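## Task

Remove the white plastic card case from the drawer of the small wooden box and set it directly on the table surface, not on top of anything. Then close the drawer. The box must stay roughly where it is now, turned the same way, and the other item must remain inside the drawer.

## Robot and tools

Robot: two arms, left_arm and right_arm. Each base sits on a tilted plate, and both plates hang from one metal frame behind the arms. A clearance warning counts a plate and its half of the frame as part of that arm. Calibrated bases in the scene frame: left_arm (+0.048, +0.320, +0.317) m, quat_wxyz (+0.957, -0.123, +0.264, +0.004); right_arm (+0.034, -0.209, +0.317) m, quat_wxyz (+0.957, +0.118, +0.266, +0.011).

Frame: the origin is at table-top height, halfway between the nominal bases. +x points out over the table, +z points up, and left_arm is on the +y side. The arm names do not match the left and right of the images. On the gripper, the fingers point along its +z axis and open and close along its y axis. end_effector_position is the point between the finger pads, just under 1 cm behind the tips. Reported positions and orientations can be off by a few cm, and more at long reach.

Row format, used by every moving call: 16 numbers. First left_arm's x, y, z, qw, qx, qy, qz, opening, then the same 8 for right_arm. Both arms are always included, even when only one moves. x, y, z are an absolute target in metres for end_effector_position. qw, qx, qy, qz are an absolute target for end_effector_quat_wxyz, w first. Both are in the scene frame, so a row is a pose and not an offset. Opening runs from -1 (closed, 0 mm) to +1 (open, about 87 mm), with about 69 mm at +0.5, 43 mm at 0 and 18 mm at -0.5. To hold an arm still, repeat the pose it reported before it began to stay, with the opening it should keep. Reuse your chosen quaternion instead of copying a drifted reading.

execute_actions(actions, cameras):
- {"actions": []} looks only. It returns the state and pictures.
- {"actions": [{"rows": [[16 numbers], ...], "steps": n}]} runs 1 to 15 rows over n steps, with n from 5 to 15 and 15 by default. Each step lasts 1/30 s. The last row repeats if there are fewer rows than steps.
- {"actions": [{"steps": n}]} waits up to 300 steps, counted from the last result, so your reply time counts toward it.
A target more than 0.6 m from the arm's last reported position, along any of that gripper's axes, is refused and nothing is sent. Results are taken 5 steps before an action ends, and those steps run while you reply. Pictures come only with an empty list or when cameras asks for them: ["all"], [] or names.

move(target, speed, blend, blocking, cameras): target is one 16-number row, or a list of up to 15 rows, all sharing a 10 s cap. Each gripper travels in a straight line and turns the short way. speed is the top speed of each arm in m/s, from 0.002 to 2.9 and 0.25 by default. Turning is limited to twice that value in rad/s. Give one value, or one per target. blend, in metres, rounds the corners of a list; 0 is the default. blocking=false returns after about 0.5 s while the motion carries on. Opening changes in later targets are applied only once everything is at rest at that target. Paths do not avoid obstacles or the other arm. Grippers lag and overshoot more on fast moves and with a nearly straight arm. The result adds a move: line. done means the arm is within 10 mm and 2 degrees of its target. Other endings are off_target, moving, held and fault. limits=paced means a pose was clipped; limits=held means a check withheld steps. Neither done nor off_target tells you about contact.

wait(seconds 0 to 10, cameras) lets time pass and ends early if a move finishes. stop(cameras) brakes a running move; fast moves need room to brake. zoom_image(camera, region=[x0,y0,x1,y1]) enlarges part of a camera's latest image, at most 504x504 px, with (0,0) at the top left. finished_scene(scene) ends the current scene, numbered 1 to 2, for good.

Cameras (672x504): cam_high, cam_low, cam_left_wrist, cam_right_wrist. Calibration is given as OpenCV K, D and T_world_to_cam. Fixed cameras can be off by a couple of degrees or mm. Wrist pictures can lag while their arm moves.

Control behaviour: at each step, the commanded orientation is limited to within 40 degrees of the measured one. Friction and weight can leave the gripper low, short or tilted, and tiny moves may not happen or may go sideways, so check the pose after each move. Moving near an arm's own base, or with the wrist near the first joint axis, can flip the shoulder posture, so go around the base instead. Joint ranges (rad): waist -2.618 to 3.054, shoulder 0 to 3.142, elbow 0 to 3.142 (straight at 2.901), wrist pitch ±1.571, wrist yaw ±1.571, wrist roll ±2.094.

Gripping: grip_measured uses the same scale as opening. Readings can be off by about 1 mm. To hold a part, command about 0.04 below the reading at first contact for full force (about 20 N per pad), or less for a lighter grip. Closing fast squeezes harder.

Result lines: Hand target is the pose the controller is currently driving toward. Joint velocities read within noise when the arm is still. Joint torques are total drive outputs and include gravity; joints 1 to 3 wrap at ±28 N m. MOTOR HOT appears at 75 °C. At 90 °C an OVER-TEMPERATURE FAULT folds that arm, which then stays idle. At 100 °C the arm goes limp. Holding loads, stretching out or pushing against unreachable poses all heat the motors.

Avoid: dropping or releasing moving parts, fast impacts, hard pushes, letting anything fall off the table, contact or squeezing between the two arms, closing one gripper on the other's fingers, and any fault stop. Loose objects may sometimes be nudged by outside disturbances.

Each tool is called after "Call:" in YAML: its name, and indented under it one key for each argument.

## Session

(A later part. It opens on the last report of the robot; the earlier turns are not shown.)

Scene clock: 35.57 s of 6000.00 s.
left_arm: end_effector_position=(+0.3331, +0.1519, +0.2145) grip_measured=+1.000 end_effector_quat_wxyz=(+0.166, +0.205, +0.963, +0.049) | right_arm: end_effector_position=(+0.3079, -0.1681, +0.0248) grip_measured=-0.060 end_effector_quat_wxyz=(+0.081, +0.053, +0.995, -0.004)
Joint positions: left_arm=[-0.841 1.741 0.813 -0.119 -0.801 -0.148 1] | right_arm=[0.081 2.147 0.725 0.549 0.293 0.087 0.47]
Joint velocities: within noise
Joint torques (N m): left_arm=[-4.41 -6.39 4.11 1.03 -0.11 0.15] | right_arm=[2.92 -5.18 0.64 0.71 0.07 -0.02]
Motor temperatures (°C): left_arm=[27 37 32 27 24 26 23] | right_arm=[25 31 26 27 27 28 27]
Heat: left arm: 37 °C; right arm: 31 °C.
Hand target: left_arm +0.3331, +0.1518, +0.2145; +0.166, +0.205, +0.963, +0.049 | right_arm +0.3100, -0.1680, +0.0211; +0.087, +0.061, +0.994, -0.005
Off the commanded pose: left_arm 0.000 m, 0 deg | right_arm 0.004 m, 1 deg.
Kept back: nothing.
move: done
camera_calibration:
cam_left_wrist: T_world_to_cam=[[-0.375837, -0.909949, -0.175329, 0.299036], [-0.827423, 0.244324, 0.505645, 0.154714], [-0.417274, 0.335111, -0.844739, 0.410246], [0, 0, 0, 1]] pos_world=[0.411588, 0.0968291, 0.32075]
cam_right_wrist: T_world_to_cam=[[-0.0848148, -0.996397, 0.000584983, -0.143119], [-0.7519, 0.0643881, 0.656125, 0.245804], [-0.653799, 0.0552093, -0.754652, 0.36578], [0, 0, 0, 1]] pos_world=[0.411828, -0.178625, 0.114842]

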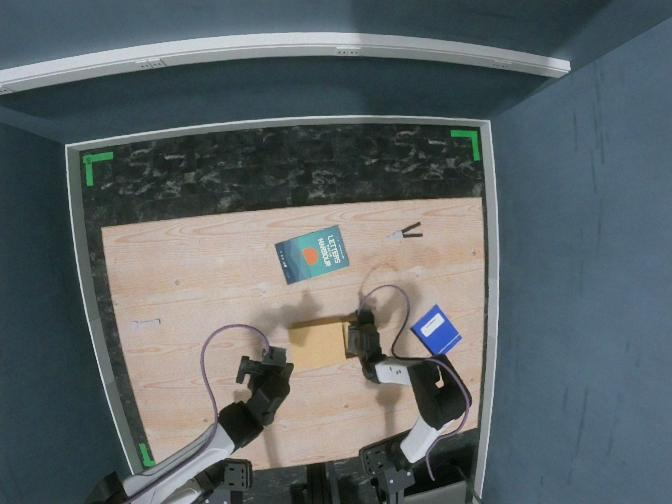

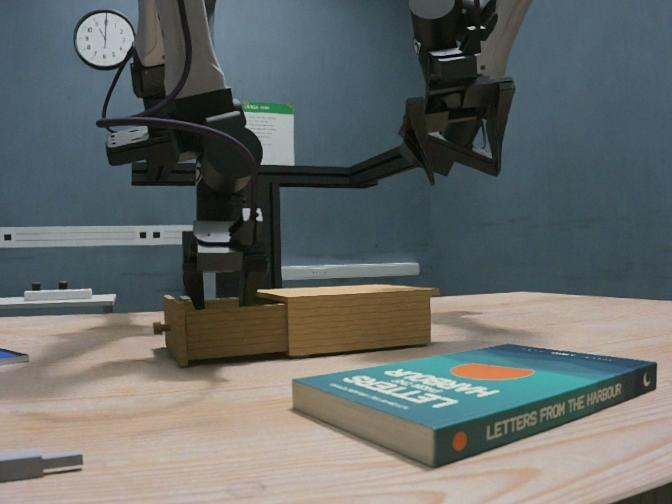

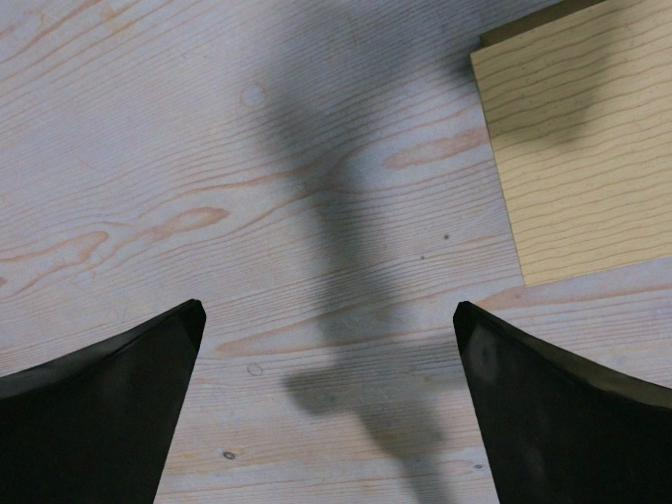

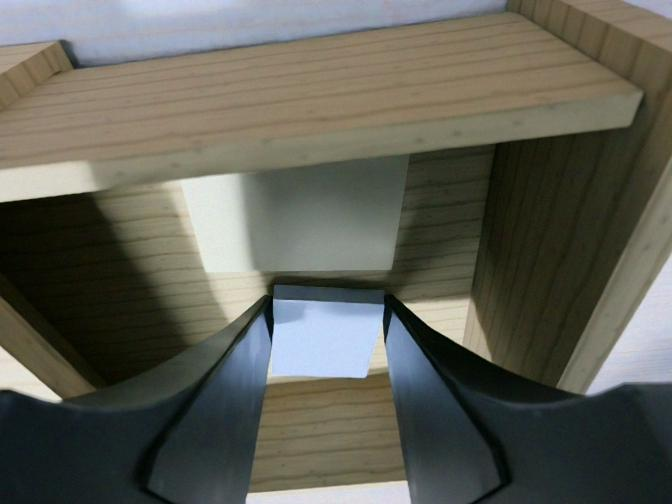

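Call:
move:
  target:
    - [0.3331,0.1519,0.2145,0.166,0.205,0.963,0.049,1.0,0.311,-0.171,0.118,0.0870,0.0608,0.9943,-0.0053,-0.18]
    - [0.3331,0.1519,0.2145,0.166,0.205,0.963,0.049,1.0,0.425,-0.290,0.110,0.0870,0.0608,0.9943,-0.0053,-0.18]
    - [0.3331,0.1519,0.2145,0.166,0.205,0.963,0.049,1.0,0.426,-0.293,0.032,0.0870,0.0608,0.9943,-0.0053,-0.18]
    - [0.3331,0.1519,0.2145,0.166,0.205,0.963,0.049,1.0,0.426,-0.293,0.011,0.0870,0.0608,0.9943,-0.0053,-0.18]
  speed: [0.25,0.35,0.3,0.08]
  blend: [0.02,0.03,0,0]

Scene clock: 37.83 s of 6000.00 s.
left_arm: end_effector_position=(+0.3331, +0.1519, +0.2145) grip_measured=+1.000 end_effector_quat_wxyz=(+0.166, +0.205, +0.963, +0.049) | right_arm: end_effector_position=(+0.4210, -0.2899, +0.0168) grip_measured=-0.060 end_effector_quat_wxyz=(+0.077, +0.062, +0.995, -0.007)
Joint positions: left_arm=[-0.841 1.741 0.813 -0.119 -0.801 -0.148 1] | right_arm=[-0.223 2.138 1.222 0.081 0.1 -0.128 0.47]
Joint velocities: within noise
Joint torques (N m): left_arm=[-4.37 -6.37 4.08 1.04 -0.11 0.15] | right_arm=[0.73 -7.35 4.41 0.72 -0.11 -0.26]
Motor temperatures (°C): left_arm=[27 37 32 27 24 26 23] | right_arm=[25 31 26 27 27 28 27]
Heat: left arm: 37 °C; right arm: 31 °C.
Hand target: left_arm +0.3331, +0.1518, +0.2145; +0.166, +0.205, +0.963, +0.049 | right_arm +0.4259, -0.2930, +0.0113; +0.087, +0.061, +0.994, -0.005
Off the commanded pose: left_arm 0.000 m, 0 deg | right_arm 0.008 m, 1 deg.
Kept back: nothing.
move: done
camera_calibration:
cam_left_wrist: T_world_to_cam=[[-0.375837, -0.909949, -0.175329, 0.299036], [-0.827423, 0.244324, 0.505645, 0.154714], [-0.417274, 0.335111, -0.844739, 0.410246], [0, 0, 0, 1]] pos_world=[0.411588, 0.0968291, 0.32075]
cam_right_wrist: T_world_to_cam=[[-0.102861, -0.994683, 0.00513313, -0.246866], [-0.745186, 0.0804764, 0.661983, 0.345565], [-0.658876, 0.064267, -0.749501, 0.445039], [0, 0, 0, 1]] pos_world=[0.525343, -0.301965, 0.106066]

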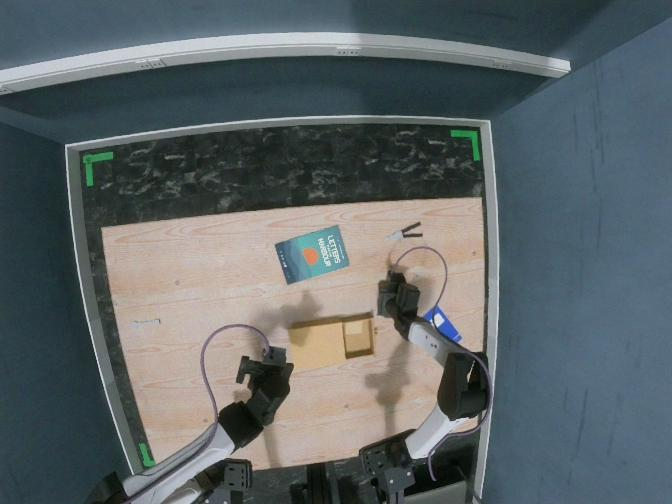

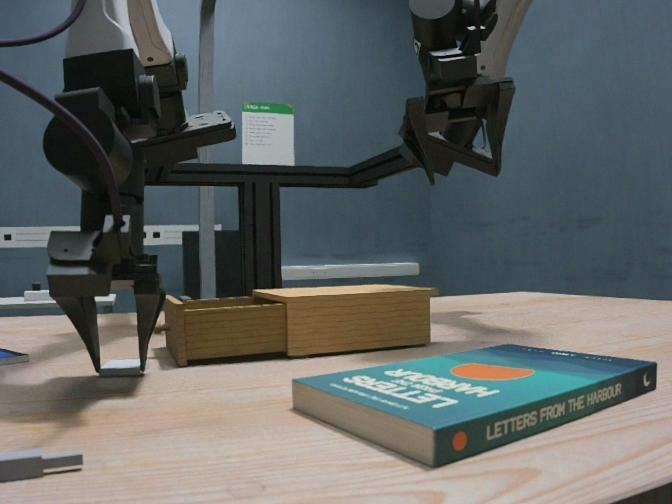

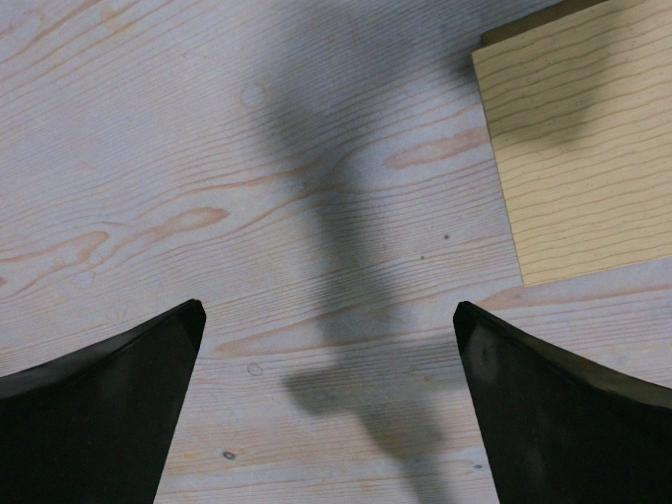

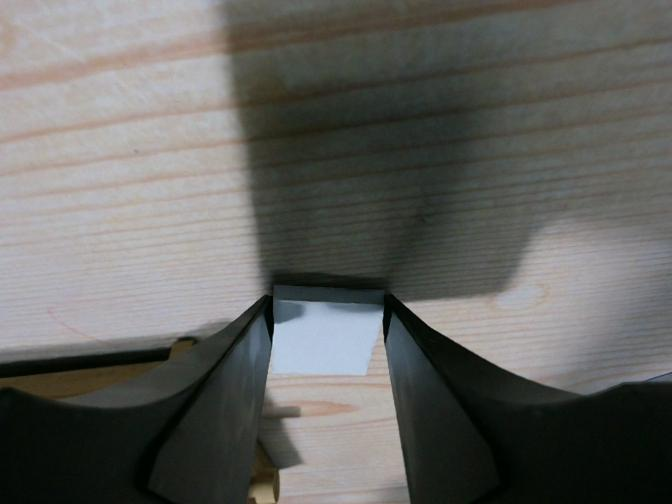

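Call:
move:
  target:
    - [0.325,0.147,0.155,0.1688,0.0717,0.9684,-0.1695,-0.98,0.426,-0.293,0.003,0.0870,0.0608,0.9943,-0.0053,-0.18]
    - [0.325,0.147,0.155,0.1688,0.0717,0.9684,-0.1695,-0.98,0.426,-0.293,0.006,0.0870,0.0608,0.9943,-0.0053,0.3]
    - [0.314,0.132,0.075,0.16043,-0.06645,0.90985,-0.37687,-0.98,0.424,-0.293,0.095,0.0870,0.0608,0.9943,-0.0053,0.3]
    - [0.314,0.115,0.043,0.16043,-0.06645,0.90985,-0.37687,-0.98,0.336,-0.284,0.085,0.17101,0.03015,0.96985,0.17101,-0.98]
    - [0.314,0.115,0.043,0.16043,-0.06645,0.90985,-0.37687,-0.98,0.336,-0.281,0.036,0.17101,0.03015,0.96985,0.17101,-0.98]
  speed: [0.3,0.1,0.45,0.4,0.25]

Scene clock: 46.60 s of 6000.00 s.
left_arm: end_effector_position=(+0.3152, +0.1195, +0.0430) grip_measured=-0.980 end_effector_quat_wxyz=(+0.160, -0.069, +0.912, -0.370) | right_arm: end_effector_position=(+0.3323, -0.2826, +0.0393) grip_measured=-0.973 end_effector_quat_wxyz=(+0.163, +0.035, +0.971, +0.170)
Joint positions: left_arm=[-0.197 2.455 0.689 1.146 0.369 -0.263 0.01] | right_arm=[-0.469 2.023 0.76 0.466 -0.463 -0.322 0.013]
Joint velocities: within noise
Joint torques (N m): left_arm=[-4.11 -5.98 -0.69 1.58 0.43 0.16] | right_arm=[0.51 -5.7 1.35 0.76 -0.3 -0.19]
Motor temperatures (°C): left_arm=[27 37 32 28 24 26 23] | right_arm=[25 32 26 28 27 28 27]
Heat: left arm: 37 °C; right arm: 32 °C.
Hand target: left_arm +0.3140, +0.1151, +0.0431; +0.160, -0.066, +0.910, -0.377 | right_arm +0.3359, -0.2809, +0.0362; +0.171, +0.030, +0.970, +0.171
Off the commanded pose: left_arm 0.005 m, 1 deg | right_arm 0.005 m, 1 deg.
Kept back: nothing.
move: done; target 2's new opening was sent with right_arm's hand 0.011 m and 1 deg from that target
camera_calibration:
cam_left_wrist: T_world_to_cam=[[0.00838959, -0.725276, 0.688407, 0.0524382], [-0.878069, 0.324055, 0.352111, 0.247617], [-0.47846, -0.607423, -0.634124, 0.391521], [0, 0, 0, 1]] pos_world=[0.404312, 0.19561, 0.124985]
cam_right_wrist: T_world_to_cam=[[0.00729199, -0.941861, -0.335925, -0.257193], [-0.856229, -0.17941, 0.484442, 0.234539], [-0.516545, 0.284096, -0.807757, 0.420129], [0, 0, 0, 1]] pos_world=[0.41971, -0.319519, 0.139344]

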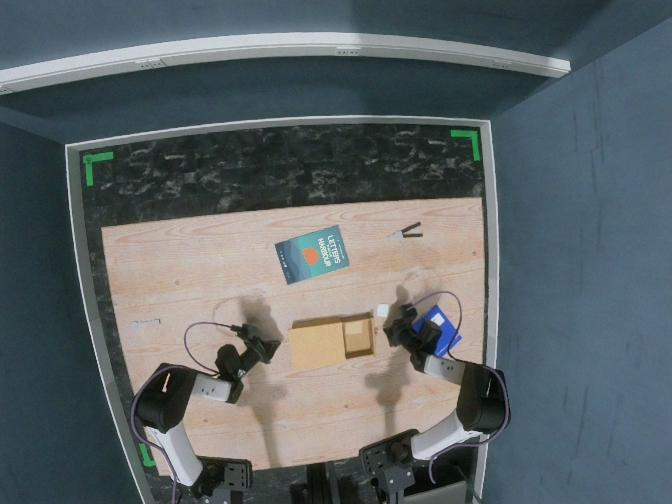

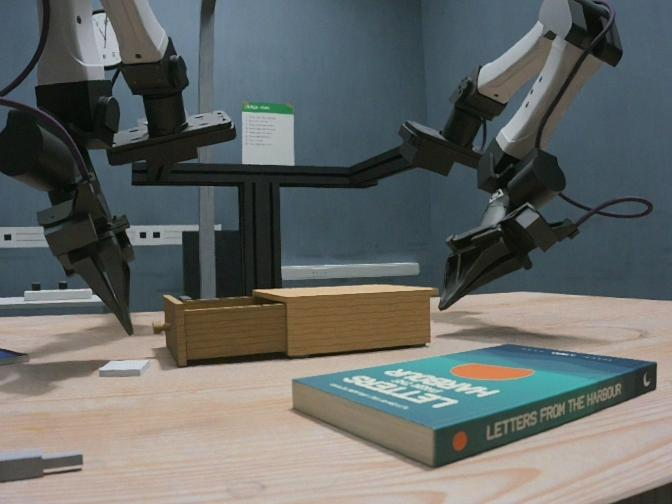

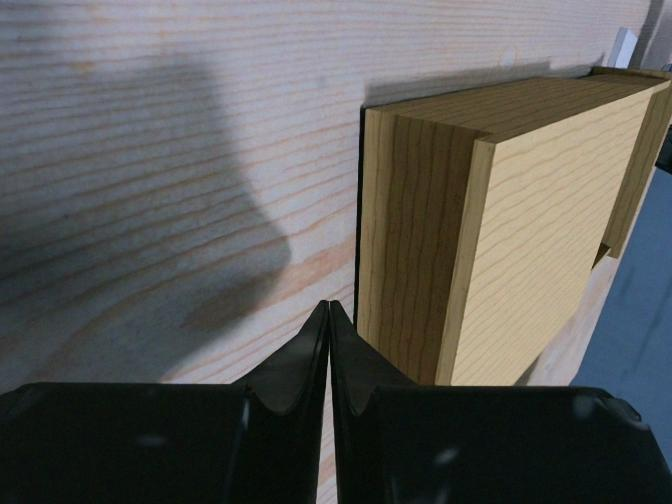

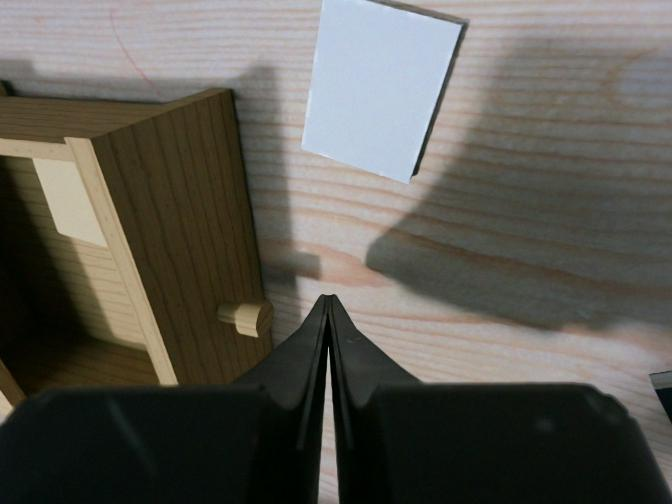

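Call:
move:
  target:
    - [0.311,0.066,0.036,0.16043,-0.06645,0.90985,-0.37687,-0.98,0.332,-0.264,0.037,0.17101,0.03015,0.96985,0.17101,-0.98]
    - [0.303,0.045,0.052,0.16043,-0.06645,0.90985,-0.37687,-0.98,0.332,-0.09,0.047,0.17101,0.03015,0.96985,0.17101,-0.98]
  speed: [0.1,0.1]

Scene clock: 50.40 s of 6000.00 s.
left_arm: end_effector_position=(+0.3098, +0.0675, +0.0373) grip_measured=-0.980 end_effector_quat_wxyz=(+0.172, -0.078, +0.923, -0.336) | right_arm: end_effector_position=(+0.3349, -0.1278, +0.0435) grip_measured=-0.974 end_effector_quat_wxyz=(+0.173, +0.033, +0.978, +0.109)
Joint positions: left_arm=[-0.394 2.549 0.762 1.202 0.128 -0.374 0.01] | right_arm=[0.101 2.123 0.629 0.811 0.081 0.047 0.013]
Joint velocities: within noise
Joint torques (N m): left_arm=[-7.82 -7.41 -0.57 1.56 0.88 -0.06] | right_arm=[7.82 -4.48 0.49 0.98 -1.01 0.27]
Motor temperatures (°C): left_arm=[27 38 31 28 24 26 23] | right_arm=[25 32 26 28 27 28 27]
Heat: left arm: 38 °C; right arm: 32 °C.
Hand target: left_arm +0.3024, +0.0461, +0.0520; +0.160, -0.066, +0.910, -0.376 | right_arm +0.3304, -0.0920, +0.0490; +0.168, +0.029, +0.971, +0.170
Off the commanded pose: left_arm 0.028 m, 5 deg | right_arm 0.038 m, 7 deg.
Kept back: nothing.
move: off_target (left_arm, right_arm)
camera_calibration:
cam_left_wrist: T_world_to_cam=[[0.0296187, -0.770584, 0.63665, 0.0171176], [-0.891009, 0.268313, 0.366211, 0.268889], [-0.453018, -0.578107, -0.678651, 0.345561], [0, 0, 0, 1]] pos_world=[0.395621, 0.140815, 0.125147]
cam_right_wrist: T_world_to_cam=[[-0.00703888, -0.975698, -0.219008, -0.114587], [-0.865179, -0.103877, 0.490586, 0.27472], [-0.501413, 0.192934, -0.843422, 0.365776], [0, 0, 0, 1]] pos_world=[0.42028, -0.153836, 0.148635]

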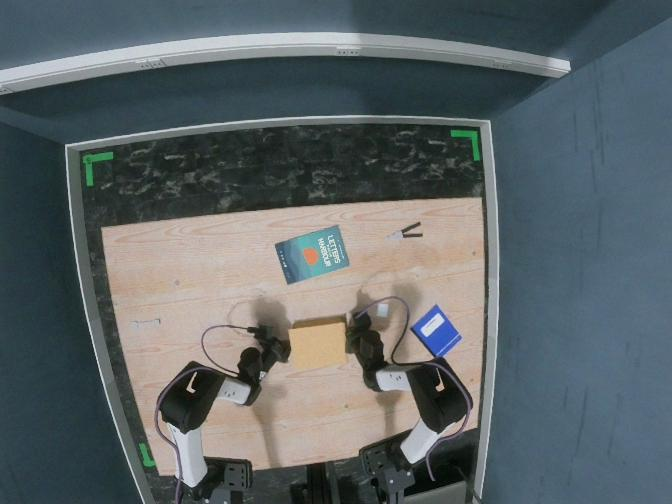

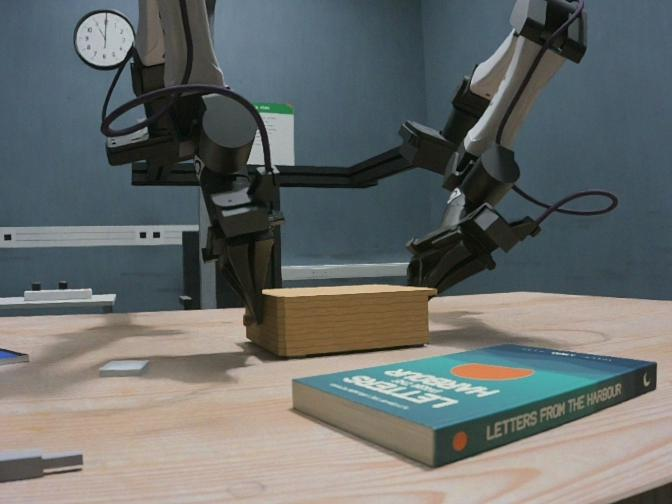

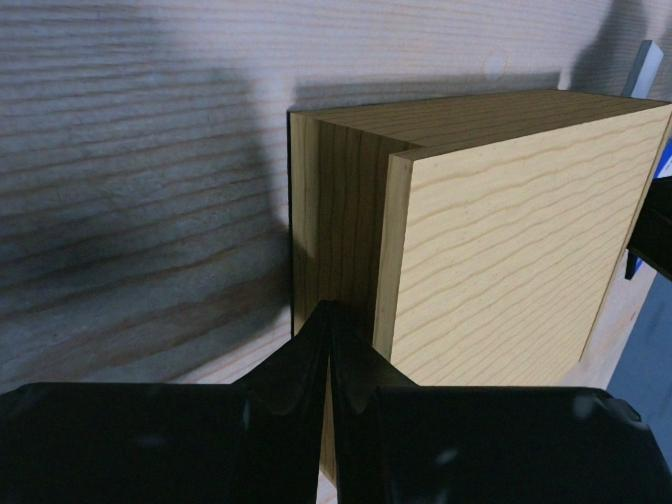

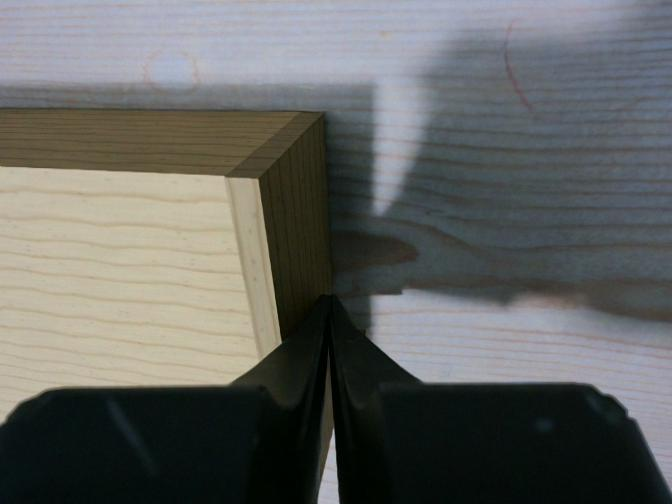

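Call:
zoom_image:
  camera: "cam_high"
  region: [270, 290, 460, 400]

Scaled by 2.653 from the camera's 672x504 image, which has a finer 960x720 frame.

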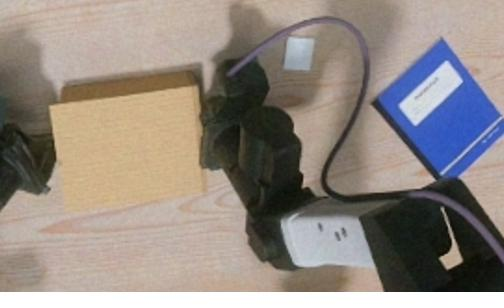

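Call:
move:
  target:
    - [0.312,0.112,0.036,0.16043,-0.06645,0.90985,-0.37687,-0.98,0.330,-0.088,0.046,0.17101,0.03015,0.96985,0.17101,-0.98]
    - [0.310,0.132,0.062,0.16043,-0.06645,0.90985,-0.37687,-0.98,0.334,-0.170,0.040,0.17101,0.03015,0.96985,0.17101,-0.98]
  speed: [0.09,0.13]

Scene clock: 53.33 s of 6000.00 s.
left_arm: end_effector_position=(+0.3064, +0.1287, +0.0581) grip_measured=-0.980 end_effector_quat_wxyz=(+0.156, -0.070, +0.911, -0.375) | right_arm: end_effector_position=(+0.3200, -0.1666, +0.0315) grip_measured=-0.974 end_effector_quat_wxyz=(+0.152, +0.036, +0.973, +0.169)
Joint positions: left_arm=[-0.181 2.401 0.612 1.16 0.392 -0.257 0.01] | right_arm=[-0.113 2.134 0.631 0.767 -0.199 -0.064 0.013]
Joint velocities: within noise
Joint torques (N m): left_arm=[-2.35 -8.65 -1.98 1.33 0.47 0.35] | right_arm=[1.44 -9.47 -0.5 0.68 -0.31 -0.27]
Motor temperatures (°C): left_arm=[27 38 31 28 24 26 23] | right_arm=[25 32 26 28 27 28 27]
Heat: left arm: 38 °C; right arm: 32 °C.
Hand target: left_arm +0.3098, +0.1320, +0.0618; +0.160, -0.067, +0.910, -0.377 | right_arm +0.3338, -0.1699, +0.0396; +0.171, +0.030, +0.970, +0.171
Off the commanded pose: left_arm 0.006 m, 1 deg | right_arm 0.017 m, 2 deg.
Kept back: nothing.
move: off_target (right_arm)
camera_calibration:
cam_left_wrist: T_world_to_cam=[[0.0113613, -0.718199, 0.695745, 0.0464755], [-0.874854, 0.329822, 0.354752, 0.229649], [-0.484254, -0.612706, -0.624572, 0.40442], [0, 0, 0, 1]] pos_world=[0.396223, 0.205426, 0.138786]
cam_right_wrist: T_world_to_cam=[[0.00116953, -0.941994, -0.335628, -0.148539], [-0.844115, -0.180881, 0.50473, 0.243811], [-0.536161, 0.282718, -0.795363, 0.380253], [0, 0, 0, 1]] pos_world=[0.409855, -0.203326, 0.129527]

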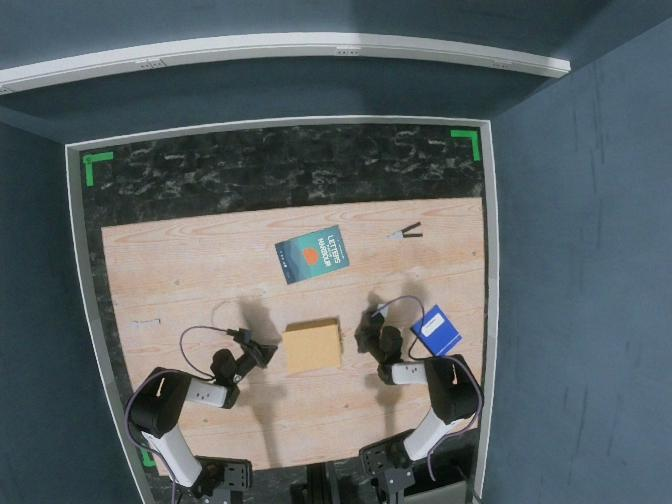

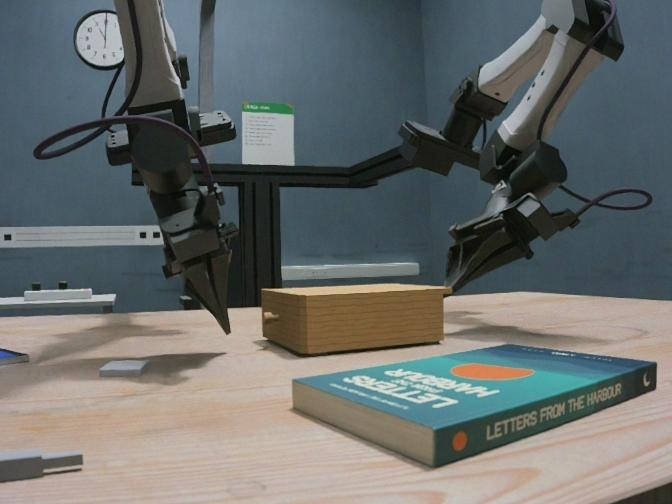

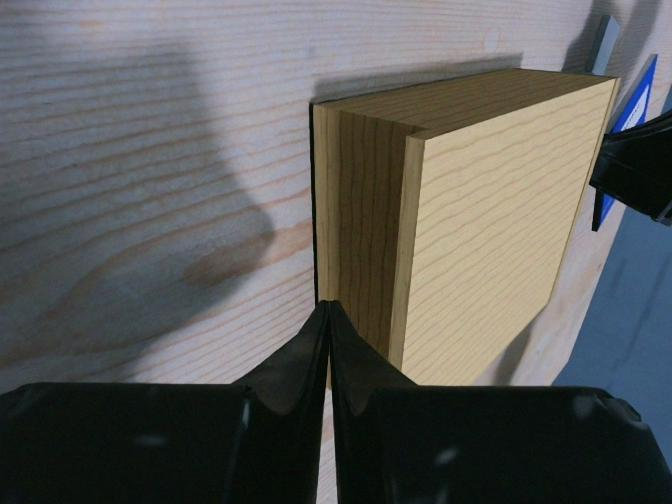

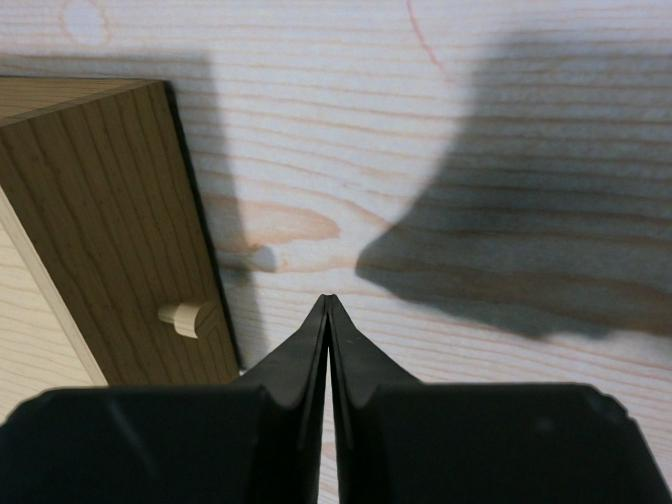

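Call:
zoom_image:
  camera: "cam_high"
  region: [270, 290, 460, 400]

Call:
zoom_image:
  camera: "cam_low"
  region: [80, 260, 470, 390]

Scaled by 2.653 from the camera's 672x504 image, which has a finer 960x720 frame.

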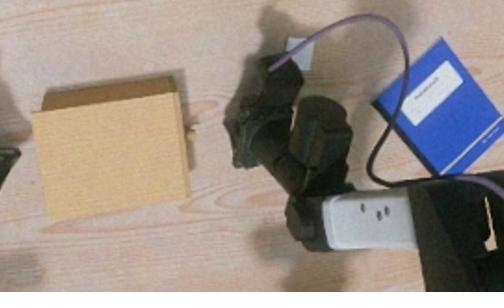

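Scaled by 1.292 from the camera's 672x504 image, which has a finer 960x720 frame.

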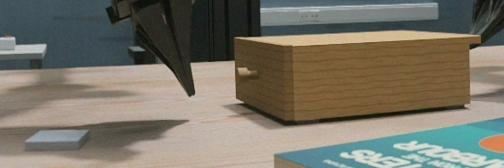

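Call:
finished_scene:
  scene: 2

The scene is finished: the task was done.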